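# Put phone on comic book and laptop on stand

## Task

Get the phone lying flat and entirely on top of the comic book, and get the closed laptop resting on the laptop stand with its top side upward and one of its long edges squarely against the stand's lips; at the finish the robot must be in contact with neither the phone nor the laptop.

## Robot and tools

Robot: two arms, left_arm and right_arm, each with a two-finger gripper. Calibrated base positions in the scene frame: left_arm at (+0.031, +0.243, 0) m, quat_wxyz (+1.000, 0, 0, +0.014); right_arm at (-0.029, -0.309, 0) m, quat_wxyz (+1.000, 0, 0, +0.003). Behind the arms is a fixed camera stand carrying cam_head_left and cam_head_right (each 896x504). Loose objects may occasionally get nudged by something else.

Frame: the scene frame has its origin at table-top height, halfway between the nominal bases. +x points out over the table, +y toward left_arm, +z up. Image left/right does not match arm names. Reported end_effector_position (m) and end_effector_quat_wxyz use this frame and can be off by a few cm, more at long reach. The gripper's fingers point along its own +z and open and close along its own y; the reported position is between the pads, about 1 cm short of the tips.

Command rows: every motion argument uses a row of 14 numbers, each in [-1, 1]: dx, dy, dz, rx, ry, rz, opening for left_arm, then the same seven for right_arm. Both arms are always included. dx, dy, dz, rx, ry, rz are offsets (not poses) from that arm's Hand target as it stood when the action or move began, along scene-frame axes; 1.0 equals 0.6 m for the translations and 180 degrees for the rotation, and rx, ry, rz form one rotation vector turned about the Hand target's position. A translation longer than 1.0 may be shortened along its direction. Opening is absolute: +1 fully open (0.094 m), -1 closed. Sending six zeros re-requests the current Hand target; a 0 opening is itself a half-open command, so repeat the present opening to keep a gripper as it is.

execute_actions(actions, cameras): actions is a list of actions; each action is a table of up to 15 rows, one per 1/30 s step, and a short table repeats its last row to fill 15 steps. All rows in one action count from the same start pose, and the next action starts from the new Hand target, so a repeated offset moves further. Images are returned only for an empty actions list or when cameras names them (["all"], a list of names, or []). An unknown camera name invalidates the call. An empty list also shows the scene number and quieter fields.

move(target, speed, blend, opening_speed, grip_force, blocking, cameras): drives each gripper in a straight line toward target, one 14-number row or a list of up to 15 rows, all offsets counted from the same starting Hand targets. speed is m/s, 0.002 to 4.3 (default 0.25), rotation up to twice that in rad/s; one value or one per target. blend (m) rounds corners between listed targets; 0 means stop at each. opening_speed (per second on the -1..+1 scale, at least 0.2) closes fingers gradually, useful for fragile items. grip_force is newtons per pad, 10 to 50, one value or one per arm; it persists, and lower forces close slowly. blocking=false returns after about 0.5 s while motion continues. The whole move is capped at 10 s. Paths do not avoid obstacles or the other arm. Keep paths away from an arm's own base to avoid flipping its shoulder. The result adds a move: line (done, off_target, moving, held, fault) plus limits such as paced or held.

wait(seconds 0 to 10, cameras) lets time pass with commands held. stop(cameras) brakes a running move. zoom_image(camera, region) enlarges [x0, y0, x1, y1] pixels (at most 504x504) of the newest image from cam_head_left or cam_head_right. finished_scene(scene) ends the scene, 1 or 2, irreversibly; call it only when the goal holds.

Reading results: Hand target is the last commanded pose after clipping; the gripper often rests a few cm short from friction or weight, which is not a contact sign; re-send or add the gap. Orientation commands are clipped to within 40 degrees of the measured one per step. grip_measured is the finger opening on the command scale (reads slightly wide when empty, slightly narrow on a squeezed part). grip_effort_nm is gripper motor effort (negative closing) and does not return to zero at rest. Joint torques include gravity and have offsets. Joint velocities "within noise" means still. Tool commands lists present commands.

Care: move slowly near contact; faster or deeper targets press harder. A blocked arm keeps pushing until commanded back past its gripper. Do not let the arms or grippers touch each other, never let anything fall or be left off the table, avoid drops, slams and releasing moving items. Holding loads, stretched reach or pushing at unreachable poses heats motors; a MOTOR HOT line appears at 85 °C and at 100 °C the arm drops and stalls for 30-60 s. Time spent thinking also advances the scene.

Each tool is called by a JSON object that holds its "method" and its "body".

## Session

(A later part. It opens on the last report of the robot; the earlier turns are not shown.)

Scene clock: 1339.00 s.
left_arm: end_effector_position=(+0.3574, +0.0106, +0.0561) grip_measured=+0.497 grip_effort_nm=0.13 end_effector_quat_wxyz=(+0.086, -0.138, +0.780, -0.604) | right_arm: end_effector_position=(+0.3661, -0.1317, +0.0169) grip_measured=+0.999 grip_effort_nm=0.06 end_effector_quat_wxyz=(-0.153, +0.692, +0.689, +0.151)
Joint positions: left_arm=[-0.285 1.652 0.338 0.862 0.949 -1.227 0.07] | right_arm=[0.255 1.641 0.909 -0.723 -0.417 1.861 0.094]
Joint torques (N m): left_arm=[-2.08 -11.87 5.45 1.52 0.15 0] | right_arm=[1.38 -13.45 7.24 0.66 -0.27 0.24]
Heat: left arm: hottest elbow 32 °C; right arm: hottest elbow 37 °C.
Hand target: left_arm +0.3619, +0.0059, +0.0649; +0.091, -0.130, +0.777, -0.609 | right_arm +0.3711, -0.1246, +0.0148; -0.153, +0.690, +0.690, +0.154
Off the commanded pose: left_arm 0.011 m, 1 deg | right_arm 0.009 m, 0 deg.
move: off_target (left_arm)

{"method": "move", "body": {"target": [-0.0103, 0.0417, 0.0, 0, 0, 0, 0.8, 0.0, 0.0, 0.0, 0, 0, 0, 1.0], "speed": 0.08, "opening_speed": 0.5, "cameras": ["all"]}}

{"method": "zoom_image", "body": {"camera": "cam_head_left", "region": [345, 240, 435, 330]}}

{"method": "zoom_image", "body": {"camera": "cam_head_right", "region": [335, 240, 425, 330]}}

Scene clock: 1344.93 s.
left_arm: end_effector_position=(+0.3583, +0.0251, +0.0628) grip_measured=+0.798 grip_effort_nm=0.13 end_effector_quat_wxyz=(+0.086, -0.128, +0.777, -0.610) | right_arm: end_effector_position=(+0.3661, -0.1317, +0.0169) grip_measured=+0.999 grip_effort_nm=0.07 end_effector_quat_wxyz=(-0.153, +0.692, +0.689, +0.151)
Joint positions: left_arm=[-0.228 1.623 0.338 0.81 1.016 -1.181 0.084] | right_arm=[0.255 1.641 0.909 -0.723 -0.417 1.861 0.094]
Joint torques (N m): left_arm=[-0.03 -11.93 3.34 1.13 0.34 0.16] | right_arm=[1.32 -13.63 7.21 0.66 -0.27 0.24]
Heat: left arm: hottest elbow 32 °C; right arm: hottest elbow 37 °C.
Hand target: left_arm +0.3557, +0.0309, +0.0650; +0.091, -0.130, +0.777, -0.609 | right_arm +0.3711, -0.1246, +0.0148; -0.153, +0.690, +0.690, +0.154
Off the commanded pose: left_arm 0.007 m, 1 deg | right_arm 0.009 m, 0 deg.
move: done

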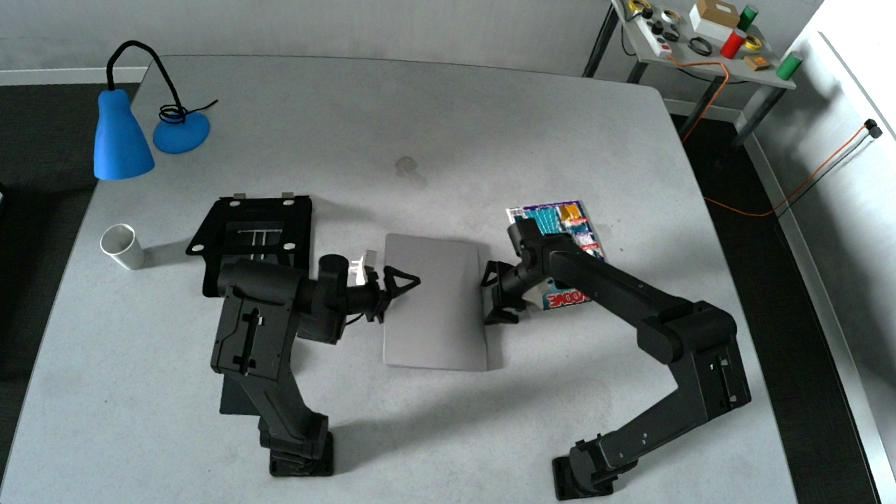

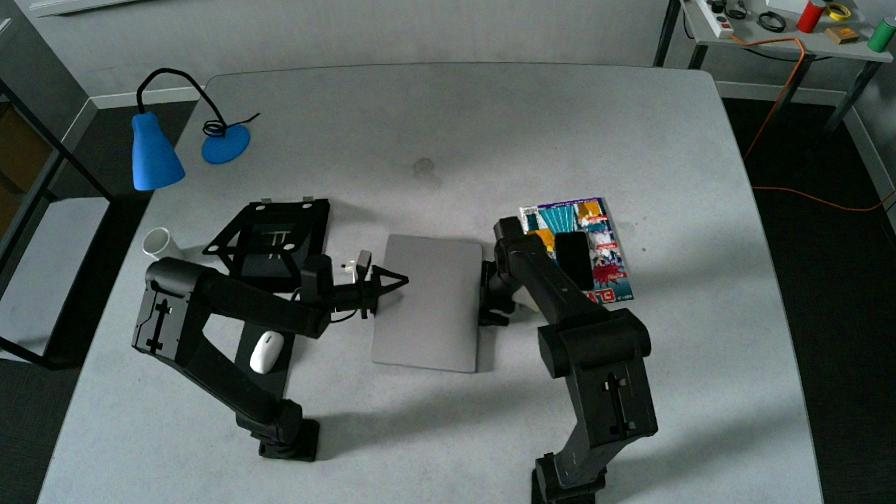

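Scaled by 5.600.

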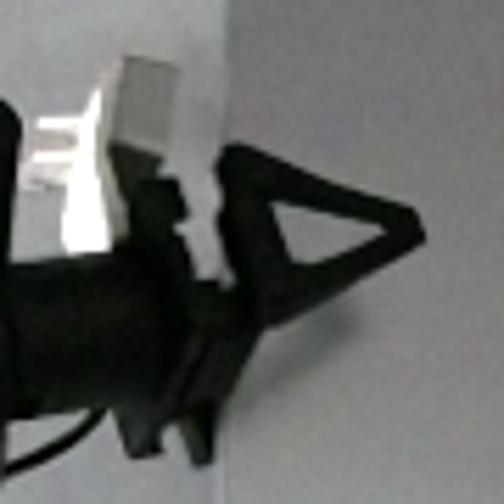

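Scaled by 5.600.

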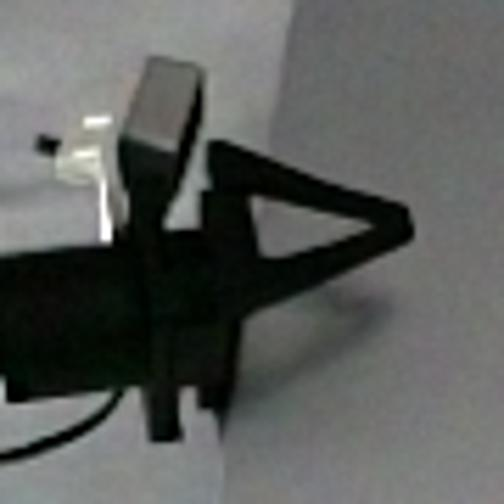

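{"method": "move", "body": {"target": [0.0, 0.0, 0.0, 0, 0, 0, -0.3, 0.0, 0.0, 0.0, 0, 0, 0, 1.0], "speed": 0.08, "opening_speed": 0.5, "cameras": ["all"]}}

{"method": "zoom_image", "body": {"camera": "cam_head_left", "region": [345, 220, 505, 380]}}

{"method": "zoom_image", "body": {"camera": "cam_head_right", "region": [335, 220, 495, 380]}}

Scene clock: 1351.23 s.
left_arm: end_effector_position=(+0.3519, +0.0277, +0.0561) grip_measured=-0.296 grip_effort_nm=-0.14 end_effector_quat_wxyz=(+0.084, -0.131, +0.782, -0.603) | right_arm: end_effector_position=(+0.3662, -0.1320, +0.0168) grip_measured=+0.999 grip_effort_nm=0.06 end_effector_quat_wxyz=(-0.152, +0.693, +0.689, +0.150)
Joint positions: left_arm=[-0.226 1.623 0.323 0.792 1.01 -1.158 0.033] | right_arm=[0.255 1.641 0.909 -0.723 -0.416 1.861 0.094]
Joint torques (N m): left_arm=[-0.79 -11.11 4.42 1.84 0.58 -0.01] | right_arm=[1.44 -13.51 7.21 0.66 -0.31 0.23]
Heat: left arm: hottest elbow 32 °C; right arm: hottest elbow 37 °C.
Hand target: left_arm +0.3556, +0.0308, +0.0649; +0.091, -0.130, +0.777, -0.609 | right_arm +0.3711, -0.1246, +0.0148; -0.153, +0.690, +0.690, +0.154
Off the commanded pose: left_arm 0.010 m, 1 deg | right_arm 0.009 m, 1 deg.
move: done

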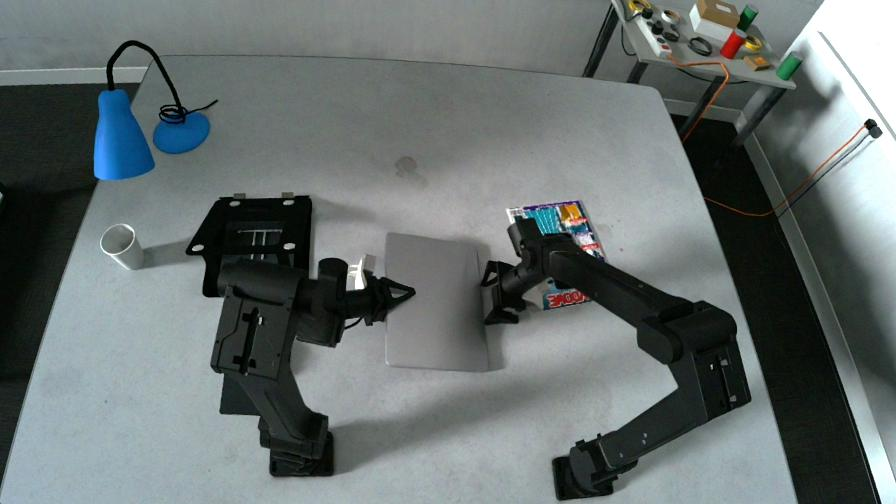

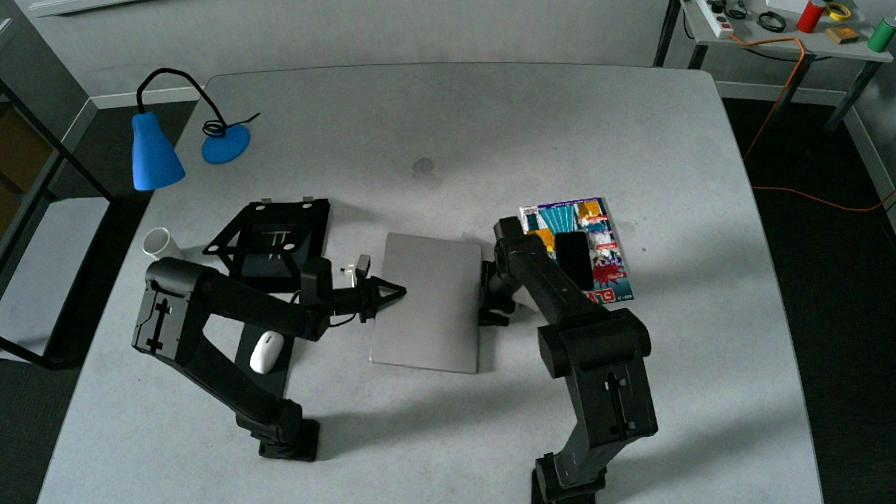

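Scaled by 3.150.

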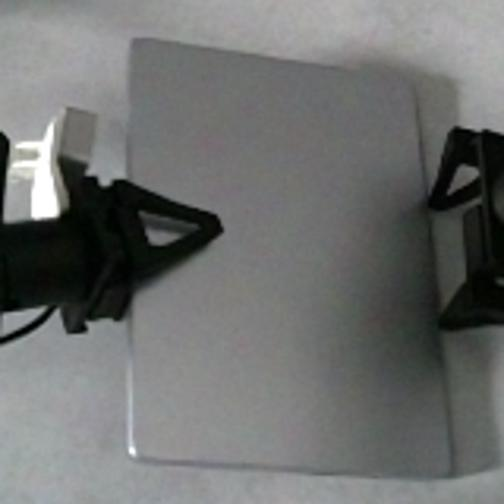

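Scaled by 3.150.

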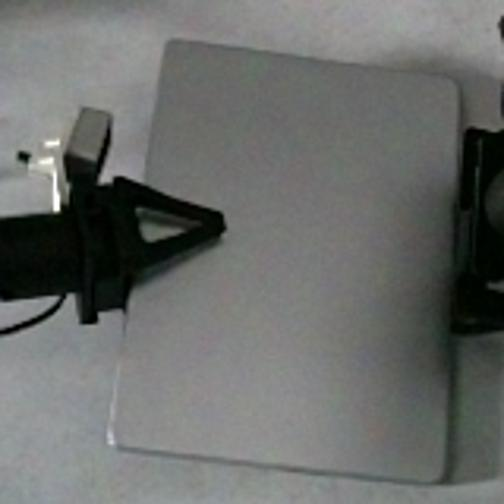

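{"method": "move", "body": {"target": [0.0, 0.0, 0.0, 0, 0, 0, -0.8, 0.0, 0.0, 0.0, 0, 0, 0, 1.0], "speed": 0.08, "opening_speed": 0.4, "cameras": ["all"]}}

{"method": "zoom_image", "body": {"camera": "cam_head_left", "region": [345, 220, 505, 380]}}

{"method": "zoom_image", "body": {"camera": "cam_head_right", "region": [335, 220, 495, 380]}}

Scene clock: 1356.40 s.
left_arm: end_effector_position=(+0.3517, +0.0282, +0.0551) grip_measured=-0.617 grip_effort_nm=-0.99 end_effector_quat_wxyz=(+0.098, -0.115, +0.786, -0.600) | right_arm: end_effector_position=(+0.3662, -0.1321, +0.0167) grip_measured=+0.999 grip_effort_nm=0.07 end_effector_quat_wxyz=(-0.152, +0.693, +0.689, +0.150)
Joint positions: left_arm=[-0.225 1.623 0.322 0.789 1.008 -1.11 0.018] | right_arm=[0.255 1.641 0.909 -0.723 -0.415 1.861 0.094]
Joint torques (N m): left_arm=[-0.38 -11.46 4.78 1.57 0.76 -0.49] | right_arm=[1.38 -13.63 7.23 0.66 -0.34 0.23]
Heat: left arm: hottest elbow 32 °C; right arm: hottest elbow 37 °C.
Hand target: left_arm +0.3557, +0.0309, +0.0649; +0.091, -0.130, +0.777, -0.609 | right_arm +0.3711, -0.1246, +0.0148; -0.153, +0.690, +0.690, +0.154
Off the commanded pose: left_arm 0.011 m, 2 deg | right_arm 0.009 m, 1 deg.
move: off_target (left_arm)

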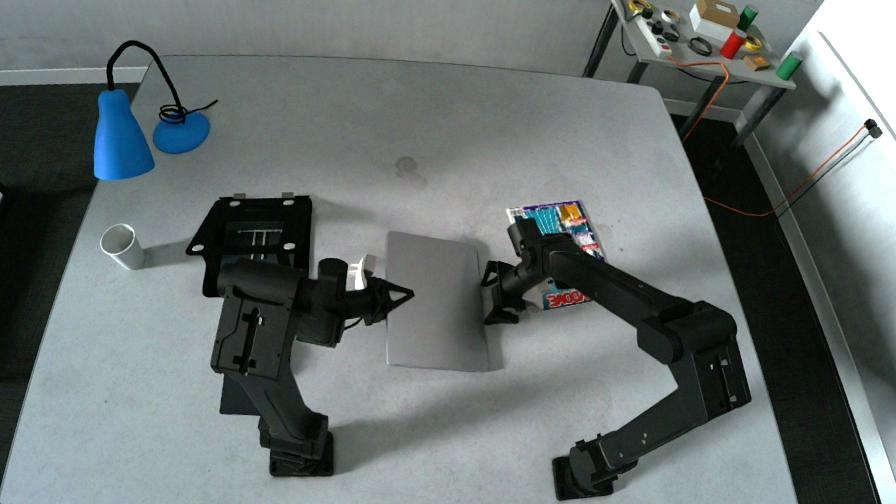

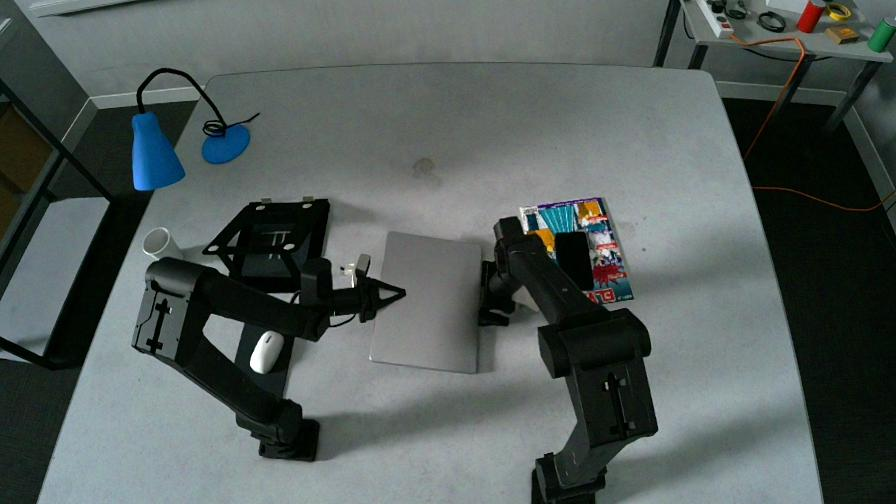

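Scaled by 3.150.

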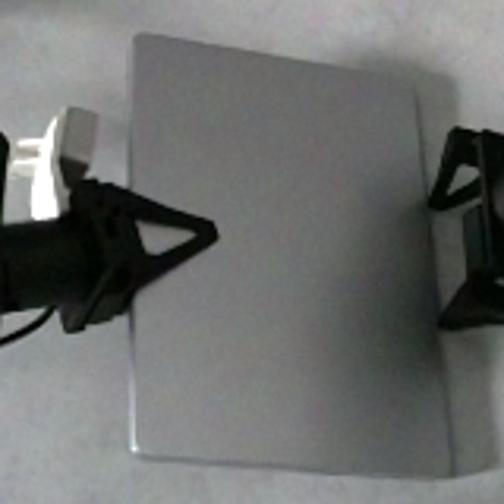

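Scaled by 3.150.

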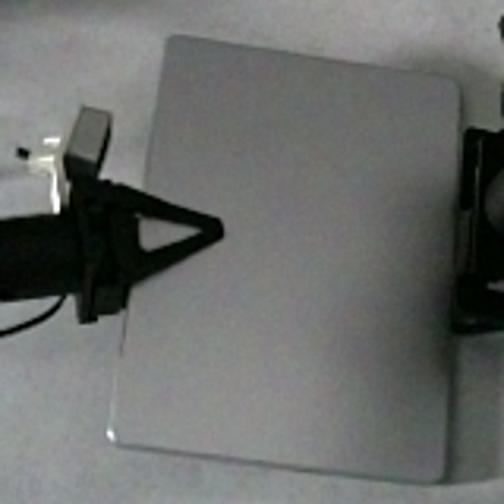

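{"method": "move", "body": {"target": [0.0, 0.0, 0.1167, 0, 0, 0, -0.8, 0.0, 0.0, 0.0, 0, 0, 0, 1.0], "speed": 0.1, "cameras": ["all"]}}

{"method": "zoom_image", "body": {"camera": "cam_head_left", "region": [345, 220, 505, 380]}}

Scene clock: 1366.20 s.
left_arm: end_effector_position=(+0.3349, +0.0338, +0.0888) grip_measured=-0.631 grip_effort_nm=-1.00 end_effector_quat_wxyz=(+0.058, -0.160, +0.797, -0.580) | right_arm: end_effector_position=(+0.3660, -0.1316, +0.0169) grip_measured=+0.999 grip_effort_nm=0.06 end_effector_quat_wxyz=(-0.153, +0.693, +0.688, +0.151)
Joint positions: left_arm=[-0.225 1.345 0.317 0.408 0.985 -1.131 0.017] | right_arm=[0.255 1.641 0.909 -0.723 -0.418 1.862 0.094]
Joint torques (N m): left_arm=[-1.08 -13.51 11.15 2.19 1.58 -0.25] | right_arm=[1.32 -13.51 7.21 0.66 -0.24 0.22]
Heat: left arm: hottest elbow 32 °C; right arm: hottest elbow 37 °C.
Hand target: left_arm +0.3557, +0.0309, +0.1349; +0.091, -0.130, +0.777, -0.609 | right_arm +0.3711, -0.1246, +0.0148; -0.153, +0.690, +0.690, +0.154
Off the commanded pose: left_arm 0.051 m, 7 deg | right_arm 0.009 m, 0 deg.
move: off_target (left_arm)

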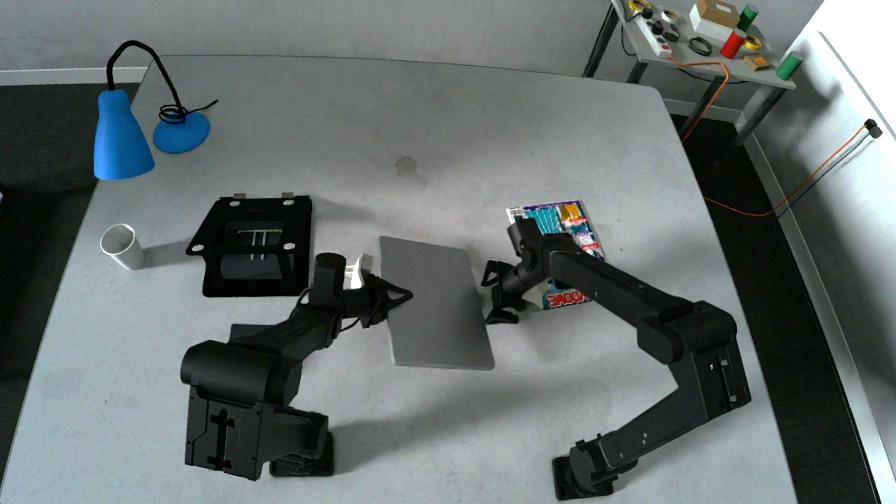

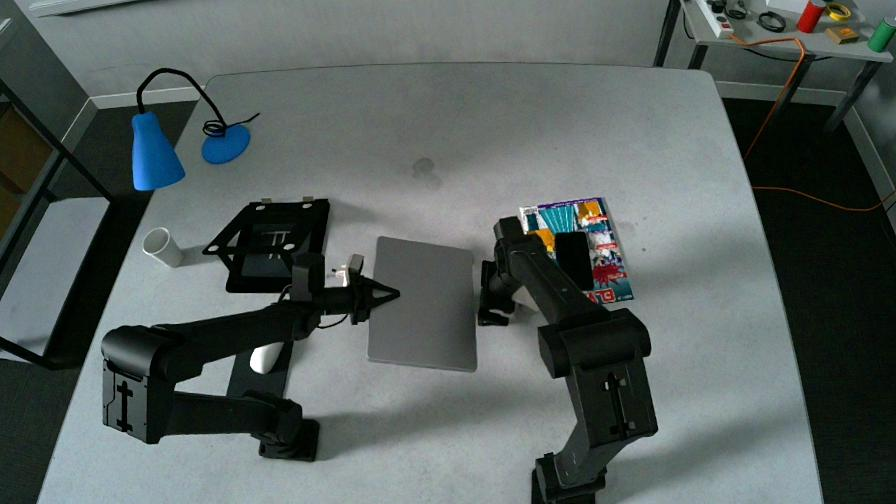

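Scaled by 3.150.

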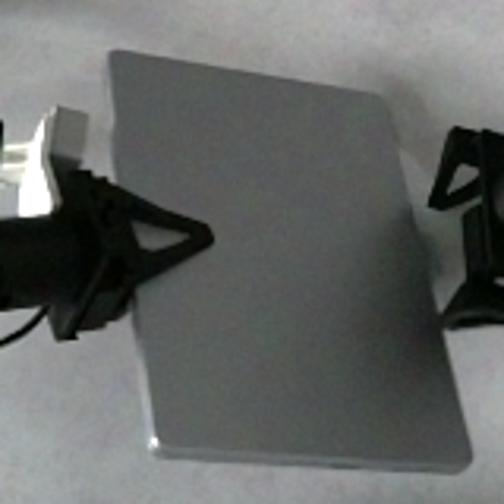

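{"method": "move", "body": {"target": [0.03, 0.0, 0.25, 0.0088, -0.0287, -0.0102, -0.8, 0.0, -0.1, 0.333, 0, 0, 0, 1.0], "speed": 0.15, "cameras": ["all"]}}

{"method": "zoom_image", "body": {"camera": "cam_head_left", "region": [300, 180, 520, 400]}}

Scene clock: 1381.10 s.
left_arm: end_effector_position=(+0.3197, +0.0418, +0.1715) grip_measured=-0.631 grip_effort_nm=-1.01 end_effector_quat_wxyz=(+0.033, -0.162, +0.815, -0.555) | right_arm: end_effector_position=(+0.3529, -0.1824, +0.1901) grip_measured=+0.999 grip_effort_nm=0.06 end_effector_quat_wxyz=(-0.170, +0.693, +0.688, +0.130)
Joint positions: left_arm=[-0.208 0.99 0.455 -0.241 0.994 -1.019 0.017] | right_arm=[0.135 1.399 1.152 -1.318 -0.431 1.72 0.094]
Joint torques (N m): left_arm=[0.03 -11.81 26.02 2.44 2.27 -0.04] | right_arm=[-0.26 -13.51 12.19 -0.27 -0.24 0.09]
Heat: left arm: hottest elbow 33 °C; right arm: hottest elbow 37 °C.
Hand target: left_arm +0.3737, +0.0309, +0.2851; +0.118, -0.089, +0.782, -0.605 | right_arm +0.3711, -0.1846, +0.2147; -0.153, +0.690, +0.690, +0.154
Off the commanded pose: left_arm 0.126 m, 15 deg | right_arm 0.031 m, 3 deg.
move: off_target (left_arm, right_arm)

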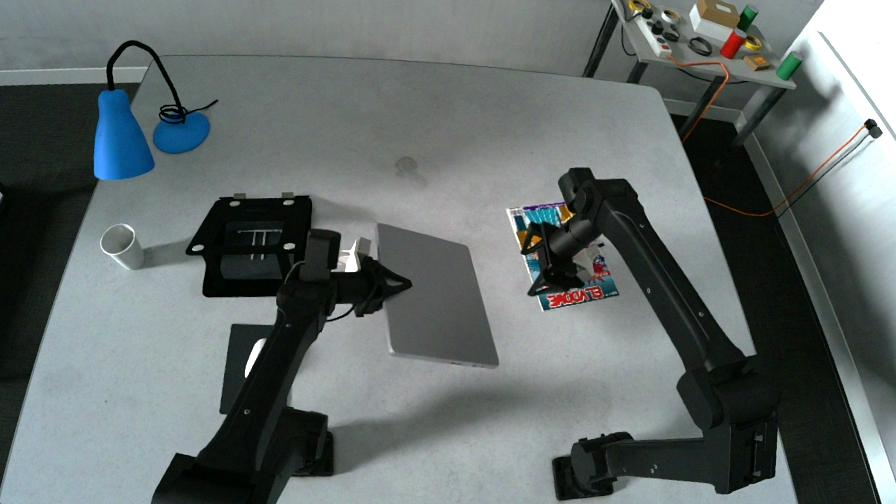

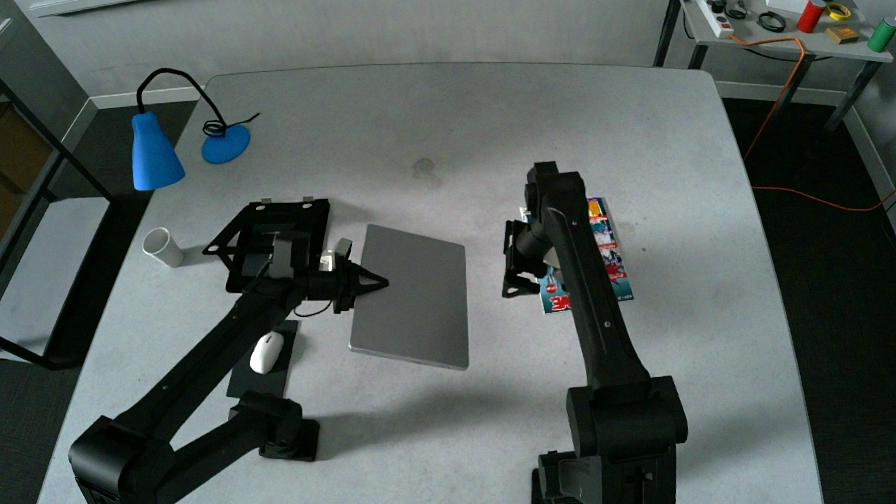

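Scaled by 2.291.

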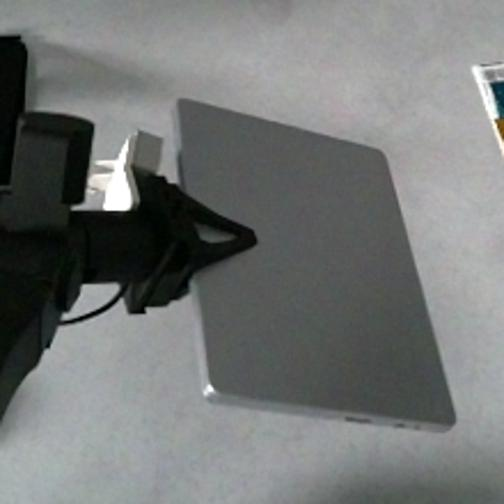

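{"method": "wait", "body": {"seconds": 0.1}}

Scene clock: 1426.27 s.
left_arm: end_effector_position=(+0.3197, +0.0418, +0.1715) grip_measured=-0.631 grip_effort_nm=-1.00 end_effector_quat_wxyz=(+0.034, -0.162, +0.815, -0.555) | right_arm: end_effector_position=(+0.3529, -0.1824, +0.1901) grip_measured=+0.999 grip_effort_nm=0.06 end_effector_quat_wxyz=(-0.170, +0.693, +0.688, +0.130)
Joint positions: left_arm=[-0.208 0.99 0.455 -0.241 0.994 -1.019 0.017] | right_arm=[0.135 1.399 1.152 -1.318 -0.431 1.72 0.094]
Joint torques (N m): left_arm=[-0.73 -10.7 26.1 2.47 2.31 -0.06] | right_arm=[-0.32 -13.45 12.23 -0.28 -0.25 0.1]
Motor temperatures (°C): left_arm=[22 27 59 24 38 24 30] | right_arm=[26 35 45 25 24 23 24]
Heat: left arm: hottest elbow 59 °C; right arm: hottest elbow 45 °C.
Hand target: left_arm +0.3738, +0.0309, +0.2851; +0.118, -0.089, +0.782, -0.605 | right_arm +0.3711, -0.1846, +0.2147; -0.153, +0.690, +0.690, +0.154
Tool commands: left_gripper/opening=-0.8 right_gripper/opening=+1.0
Off the commanded pose: left_arm 0.126 m, 15 deg | right_arm 0.031 m, 3 deg.
wait: 0.10 s; at rest from the start

{"method": "move", "body": {"target": [-0.035, 0.0, -0.367, -0.0088, 0.0287, 0.0102, -0.8, 0.0, 0.0, 0.0, 0, 0, 0, 1.0], "speed": 0.12, "cameras": ["all"]}}

Scene clock: 1448.87 s.
left_arm: end_effector_position=(+0.3503, +0.0340, +0.0575) grip_measured=-0.632 grip_effort_nm=-1.00 end_effector_quat_wxyz=(+0.104, -0.107, +0.789, -0.596) | right_arm: end_effector_position=(+0.3529, -0.1824, +0.1901) grip_measured=+0.999 grip_effort_nm=0.06 end_effector_quat_wxyz=(-0.170, +0.693, +0.688, +0.130)
Joint positions: left_arm=[-0.207 1.595 0.318 0.743 1.019 -1.066 0.017] | right_arm=[0.135 1.399 1.152 -1.318 -0.431 1.72 0.094]
Joint torques (N m): left_arm=[-1.73 -10.23 4.83 2.41 0.35 -0.78] | right_arm=[-0.38 -13.51 12.23 -0.25 -0.25 0.09]
Motor temperatures (°C): left_arm=[22 27 63 24 39 24 30] | right_arm=[26 35 47 25 24 23 24]
Heat: left arm: hottest elbow 63 °C; right arm: hottest elbow 47 °C.
Hand target: left_arm +0.3527, +0.0309, +0.0648; +0.091, -0.130, +0.777, -0.609 | right_arm +0.3711, -0.1846, +0.2147; -0.153, +0.690, +0.690, +0.154
Off the commanded pose: left_arm 0.008 m, 4 deg | right_arm 0.031 m, 3 deg.
move: off_target (left_arm, right_arm)

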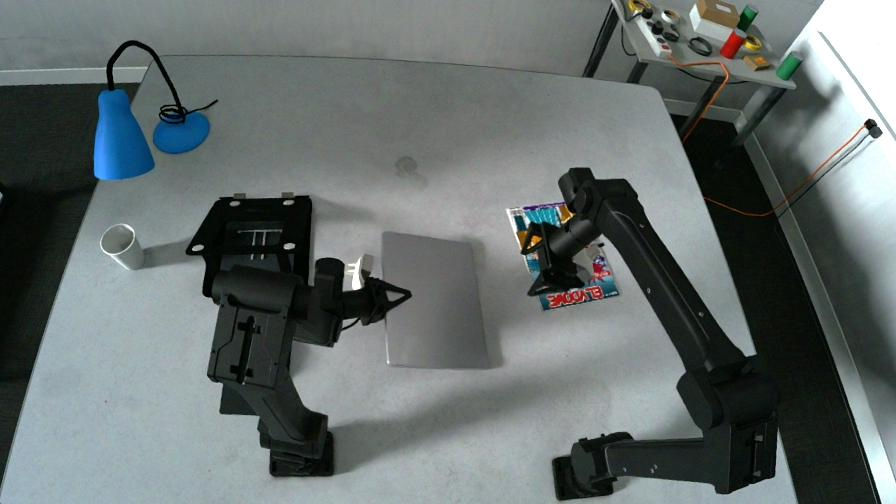

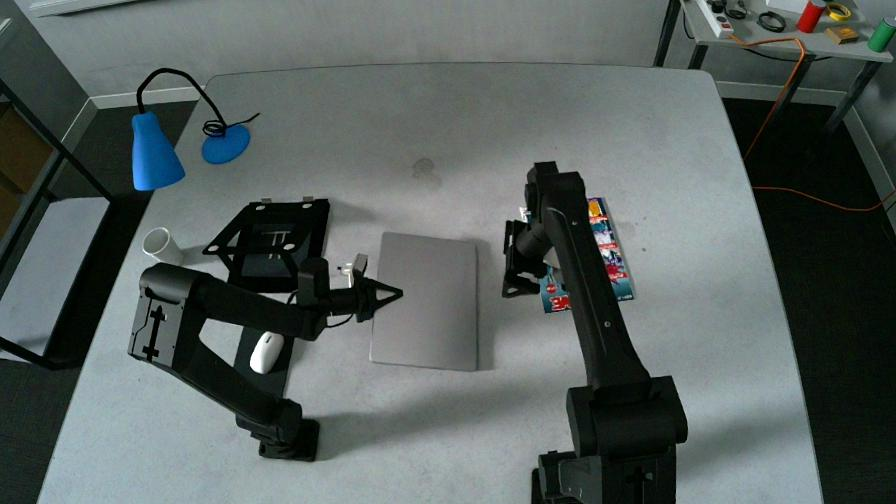

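{"method": "move", "body": {"target": [0.0, 0.0, -0.0117, 0, 0, 0, 1.0, -0.285, -0.292, -0.108, 0, 0, 0, 1.0], "speed": 0.2, "opening_speed": 0.6, "cameras": ["all"]}}

Scene clock: 1795.47 s.
left_arm: end_effector_position=(+0.3532, +0.0337, +0.0556) grip_measured=+0.997 grip_effort_nm=0.14 end_effector_quat_wxyz=(+0.090, -0.135, +0.779, -0.605) | right_arm: end_effector_position=(+0.2065, -0.3595, +0.1508) grip_measured=+0.999 grip_effort_nm=0.06 end_effector_quat_wxyz=(-0.149, +0.688, +0.693, +0.154)
Joint positions: left_arm=[-0.207 1.632 0.315 0.82 1.017 -1.164 0.094] | right_arm=[-0.487 1.118 0.799 -1.458 -0.383 1.041 0.094]
Joint torques (N m): left_arm=[-2.02 -9.82 4.14 2.35 0.3 -0.01] | right_arm=[-0.32 -7.94 6.79 -0.58 -0.12 0.09]
Motor temperatures (°C): left_arm=[22 26 33 24 28 25 31] | right_arm=[26 35 52 25 24 23 24]
Heat: left arm: hottest elbow 33 °C; right arm: hottest elbow 52 °C.
Hand target: left_arm +0.3526, +0.0309, +0.0578; +0.091, -0.130, +0.777, -0.609 | right_arm +0.2001, -0.3598, +0.1498; -0.153, +0.690, +0.690, +0.154
Off the commanded pose: left_arm 0.004 m, 1 deg | right_arm 0.006 m, 1 deg.
move: done

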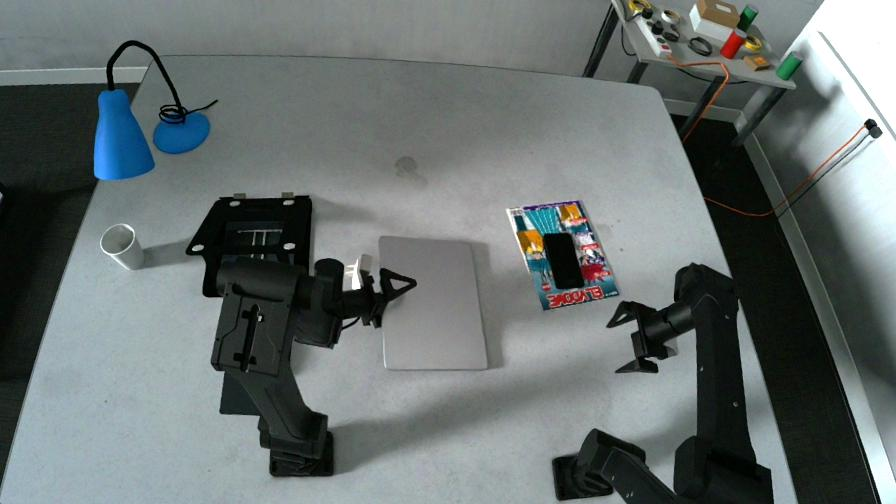

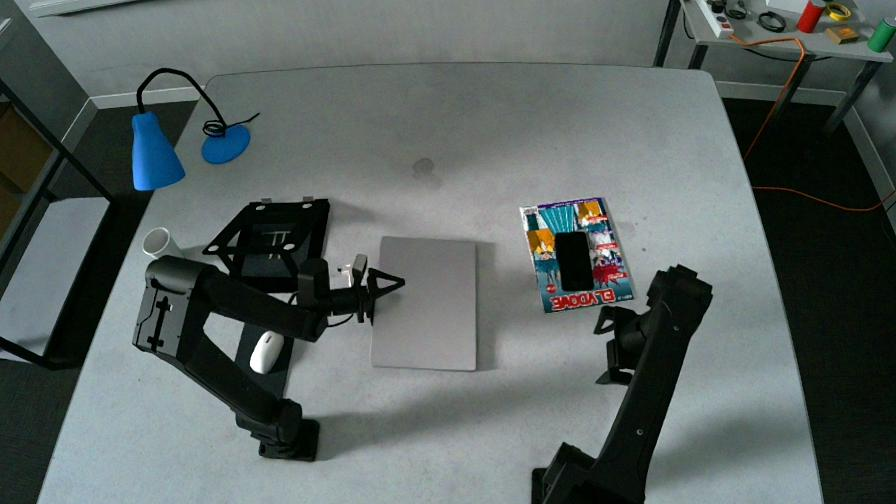

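{"method": "execute_actions", "body": {"actions": [], "cameras": ["all"]}}

Scene clock: 1815.17 s.
left_arm: end_effector_position=(+0.3532, +0.0337, +0.0556) grip_measured=+0.998 grip_effort_nm=0.14 end_effector_quat_wxyz=(+0.090, -0.136, +0.779, -0.605) | right_arm: end_effector_position=(+0.2065, -0.3595, +0.1508) grip_measured=+0.999 grip_effort_nm=0.06 end_effector_quat_wxyz=(-0.149, +0.688, +0.693, +0.154)
Joint positions: left_arm=[-0.207 1.632 0.315 0.82 1.017 -1.164 0.094] | right_arm=[-0.487 1.118 0.799 -1.458 -0.383 1.041 0.094]
Joint velocities: within noise
Joint torques (N m): left_arm=[-2.55 -9.41 4.22 2.51 0.29 -0.01] | right_arm=[-0.44 -7.94 6.78 -0.59 -0.12 0.09]
Motor temperatures (°C): left_arm=[22 26 33 24 28 25 30] | right_arm=[26 35 49 25 24 23 24]
Heat: left arm: hottest elbow 33 °C; right arm: hottest elbow 49 °C.
Hand target: left_arm +0.3526, +0.0309, +0.0578; +0.091, -0.130, +0.777, -0.609 | right_arm +0.2001, -0.3598, +0.1498; -0.153, +0.690, +0.690, +0.154
Tool commands: left_gripper/opening=+1.0 right_gripper/opening=+1.0
Off the commanded pose: left_arm 0.004 m, 1 deg | right_arm 0.006 m, 1 deg.

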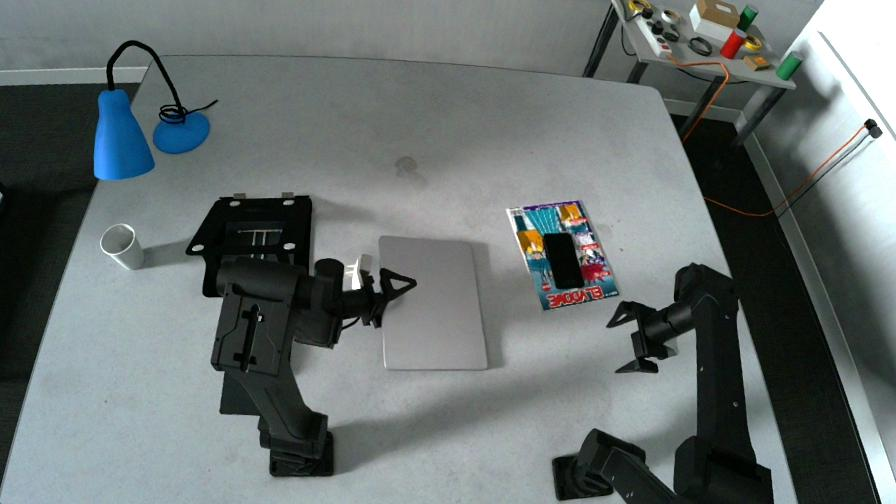

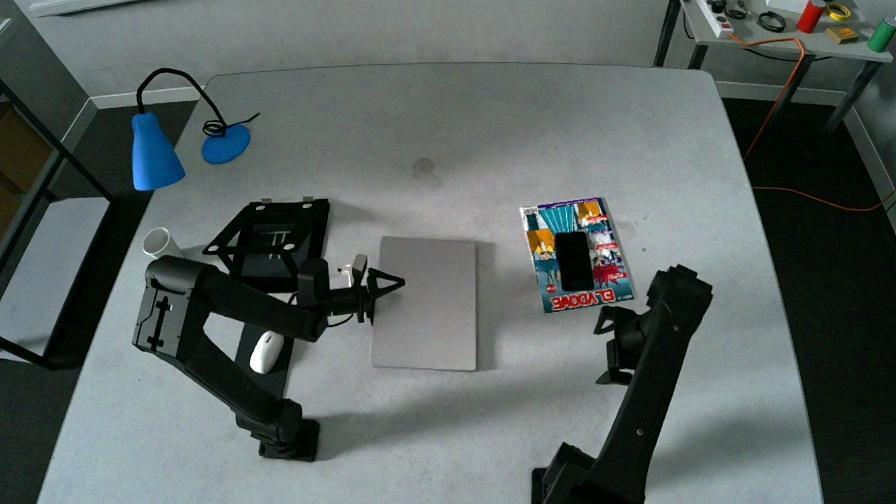

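{"method": "zoom_image", "body": {"camera": "cam_head_left", "region": [330, 225, 500, 385]}}

{"method": "zoom_image", "body": {"camera": "cam_head_right", "region": [320, 225, 490, 385]}}

Scaled by 2.965.

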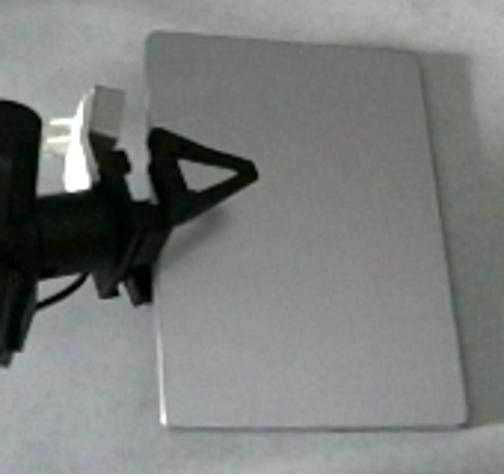

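Scaled by 2.965.

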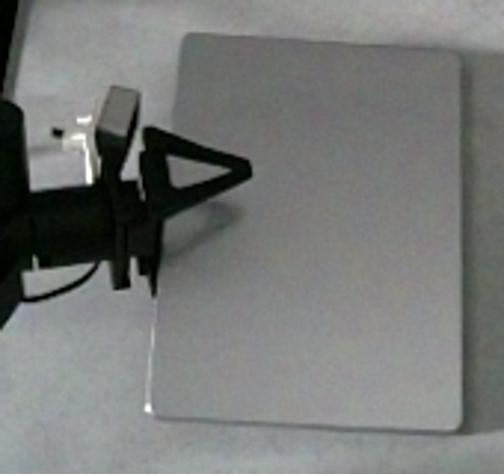

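{"method": "zoom_image", "body": {"camera": "cam_head_left", "region": [360, 260, 430, 330]}}

{"method": "zoom_image", "body": {"camera": "cam_head_right", "region": [350, 260, 420, 330]}}

Scaled by 7.200.

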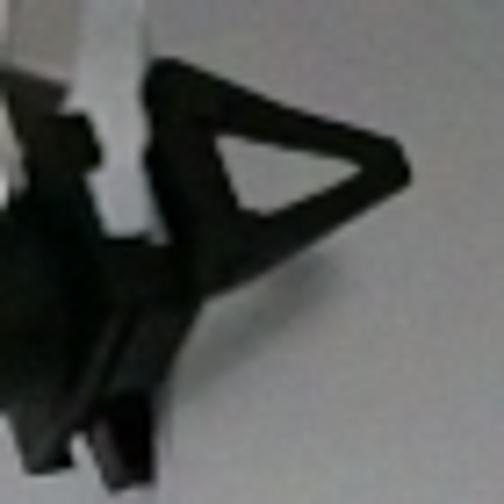

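Scaled by 7.200.

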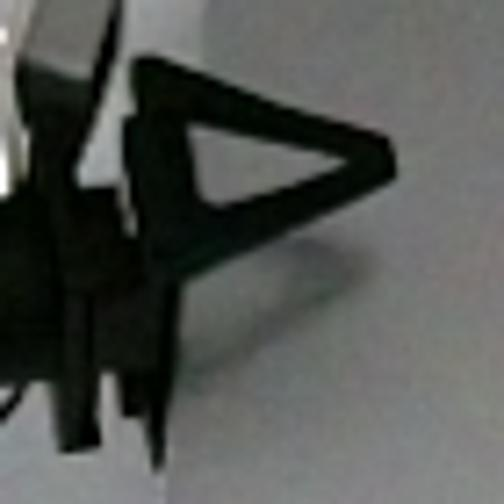

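{"method": "zoom_image", "body": {"camera": "cam_head_left", "region": [375, 340, 435, 385]}}

{"method": "zoom_image", "body": {"camera": "cam_head_left", "region": [440, 340, 500, 385]}}

Scaled by 8.400.

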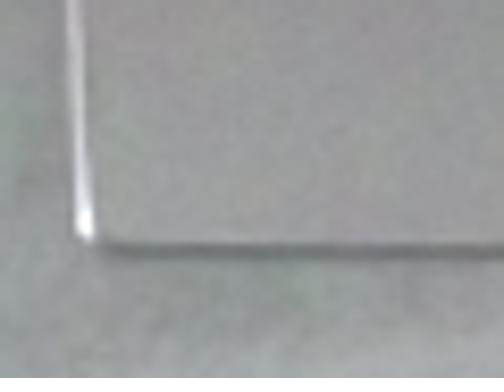

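Scaled by 8.400.

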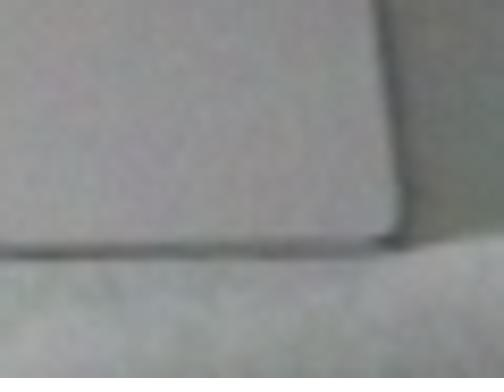

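{"method": "zoom_image", "body": {"camera": "cam_head_left", "region": [180, 180, 330, 300]}}

{"method": "zoom_image", "body": {"camera": "cam_head_right", "region": [190, 180, 340, 300]}}

Scaled by 3.360.

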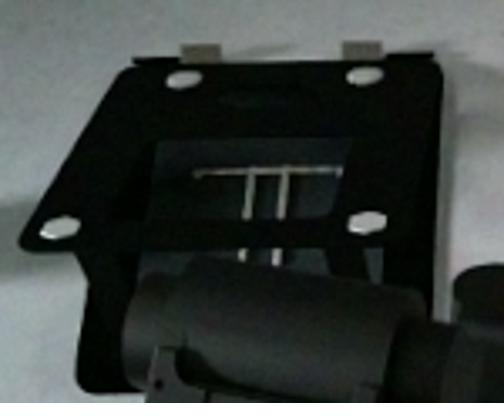

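Scaled by 3.360.

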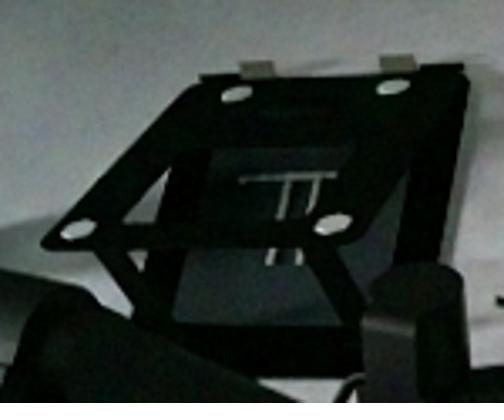

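{"method": "move", "body": {"target": [0,0,0,0,0,0,-0.8, 0,0,0,0,0,0,1], "opening_speed": 0.6, "cameras": []}}

Scene clock: 1992.87 s.
left_arm: end_effector_position=(+0.3517, +0.0343, +0.0504) grip_measured=-0.617 grip_effort_nm=-0.99 end_effector_quat_wxyz=(+0.102, -0.120, +0.784, -0.601) | right_arm: end_effector_position=(+0.2065, -0.3595, +0.1508) grip_measured=+0.999 grip_effort_nm=0.06 end_effector_quat_wxyz=(-0.149, +0.688, +0.693, +0.154)
Joint positions: left_arm=[-0.207 1.648 0.312 0.828 1.013 -1.113 0.018] | right_arm=[-0.487 1.118 0.799 -1.458 -0.383 1.041 0.094]
Joint torques (N m): left_arm=[-1.79 -11.34 4.26 1.74 0.47 -0.43] | right_arm=[-0.38 -7.88 6.78 -0.58 -0.12 0.09]
Motor temperatures (°C): left_arm=[22 26 32 24 27 24 28] | right_arm=[26 33 42 25 24 23 24]
Heat: left arm: hottest elbow 32 °C; right arm: hottest elbow 42 °C.
Hand target: left_arm +0.3526, +0.0309, +0.0578; +0.091, -0.130, +0.777, -0.609 | right_arm +0.2001, -0.3598, +0.1498; -0.153, +0.690, +0.690, +0.154
Off the commanded pose: left_arm 0.008 m, 2 deg | right_arm 0.006 m, 1 deg.
move: done
No camera images: "cameras" was empty.

{"method": "move", "body": {"target": [[0.004,0.007,0.022,0,0,0,-0.85, 0,0,0,0,0,0,1],[0.012,0.023,0.022,0,0,0.0833,-0.85, 0,0,0,0,0,0,1],[0.021,0.04,0.022,0,0,0.1667,-0.85, 0,0,0,0,0,0,1]], "speed": 0.15, "blend": [0.01,0.01,0], "cameras": ["all"]}}

Scene clock: 1999.67 s.
left_arm: end_effector_position=(+0.3594, +0.0530, +0.0576) grip_measured=-0.622 grip_effort_nm=-1.00 end_effector_quat_wxyz=(+0.245, -0.300, +0.743, -0.545) | right_arm: end_effector_position=(+0.2065, -0.3595, +0.1508) grip_measured=+0.999 grip_effort_nm=0.06 end_effector_quat_wxyz=(-0.149, +0.688, +0.693, +0.154)
Joint positions: left_arm=[-0.369 1.585 0.16 1.11 0.405 -1.405 0.018] | right_arm=[-0.487 1.118 0.799 -1.458 -0.383 1.041 0.094]
Joint torques (N m): left_arm=[-1.38 -9.64 3.63 2.85 -0.78 -0.71] | right_arm=[-0.32 -8 6.78 -0.58 -0.11 0.09]
Heat: left arm: hottest elbow 32 °C; right arm: hottest elbow 42 °C.
Hand target: left_arm +0.3652, +0.0549, +0.0710; +0.246, -0.327, +0.717, -0.565 | right_arm +0.2001, -0.3598, +0.1498; -0.153, +0.690, +0.690, +0.154
Off the commanded pose: left_arm 0.015 m, 5 deg | right_arm 0.006 m, 1 deg.
move: off_target (left_arm); blend cut to 0.0071 m at target 1

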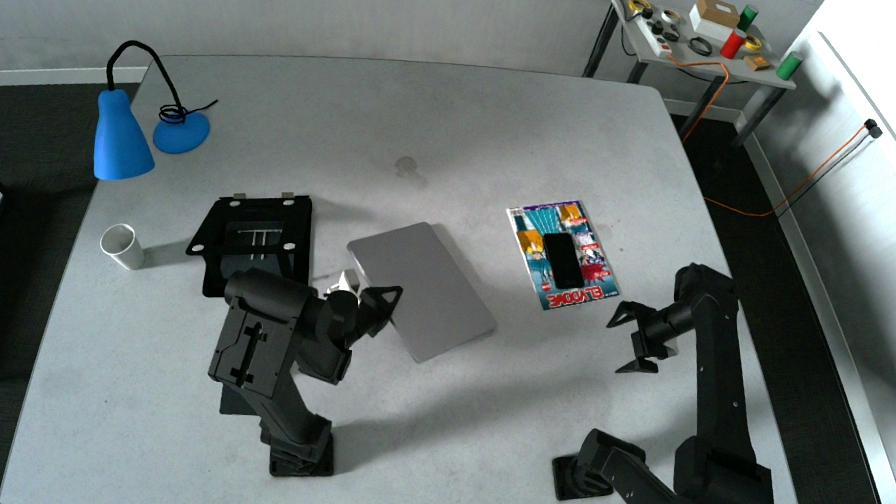

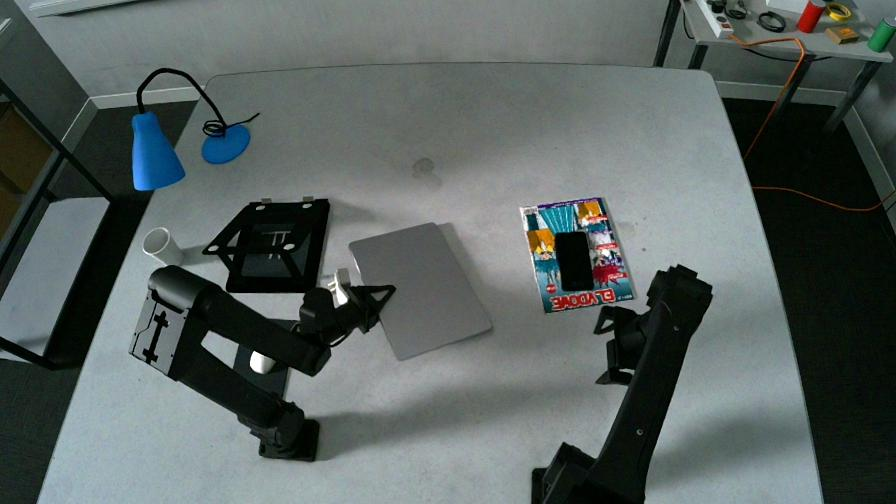

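{"method": "move", "body": {"target": [[0.008,0.008,0.003,0,0,0.0833,-0.85, 0,0,0,0,0,0,1],[0.0167,0.008,0.003,0,0,0.1667,-0.85, 0,0,0,0,0,0,1],[0.025,-0.055,0.003,0,0,0.25,-0.85, 0,0,0,0,0,0,1],[0.033,-0.08,0.003,0,0,0.339,-0.85, 0,0,0,0,0,0,1]], "speed": 0.15, "blend": [0.005,0.005,0.01,0], "cameras": ["all"]}}

Scene clock: 2010.67 s.
left_arm: end_effector_position=(+0.3703, +0.0260, +0.0524) grip_measured=-0.633 grip_effort_nm=-1.01 end_effector_quat_wxyz=(-0.508, +0.608, -0.492, +0.359) | right_arm: end_effector_position=(+0.2065, -0.3595, +0.1508) grip_measured=+0.999 grip_effort_nm=0.06 end_effector_quat_wxyz=(-0.149, +0.688, +0.693, +0.154)
Joint positions: left_arm=[-1.007 1.694 0.446 0.611 -1.183 -2.107 0.017] | right_arm=[-0.487 1.118 0.799 -1.458 -0.383 1.041 0.094]
Joint torques (N m): left_arm=[-0.97 -12.28 9.8 1.26 -1.39 0.11] | right_arm=[-0.38 -7.88 6.78 -0.61 -0.12 0.09]
Heat: left arm: hottest elbow 32 °C; right arm: hottest elbow 42 °C.
Hand target: left_arm +0.3850, +0.0068, +0.0728; -0.498, +0.645, -0.452, +0.362 | right_arm +0.2001, -0.3598, +0.1498; -0.153, +0.690, +0.690, +0.154
Off the commanded pose: left_arm 0.032 m, 6 deg | right_arm 0.006 m, 1 deg.
joint sent to its limit (left arm) — joint 6 (wrist roll), lower limit. The joint targets are off in orientation, not in position.
move: off_target (left_arm)

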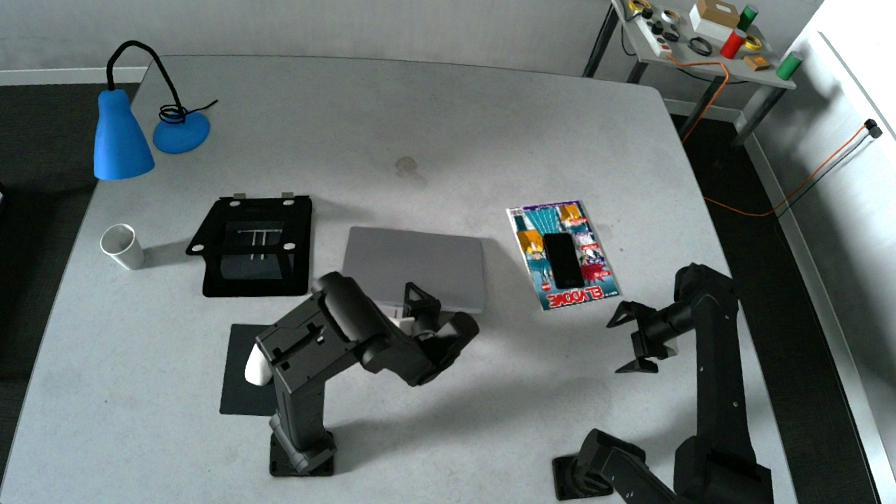

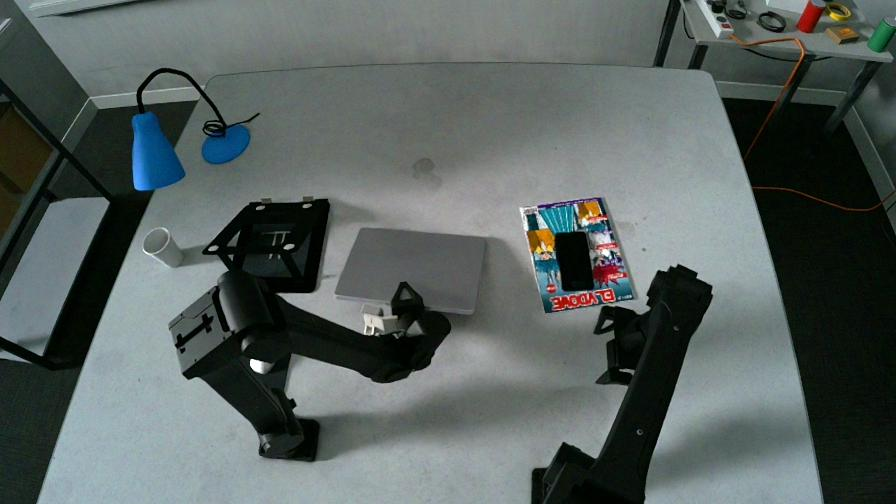

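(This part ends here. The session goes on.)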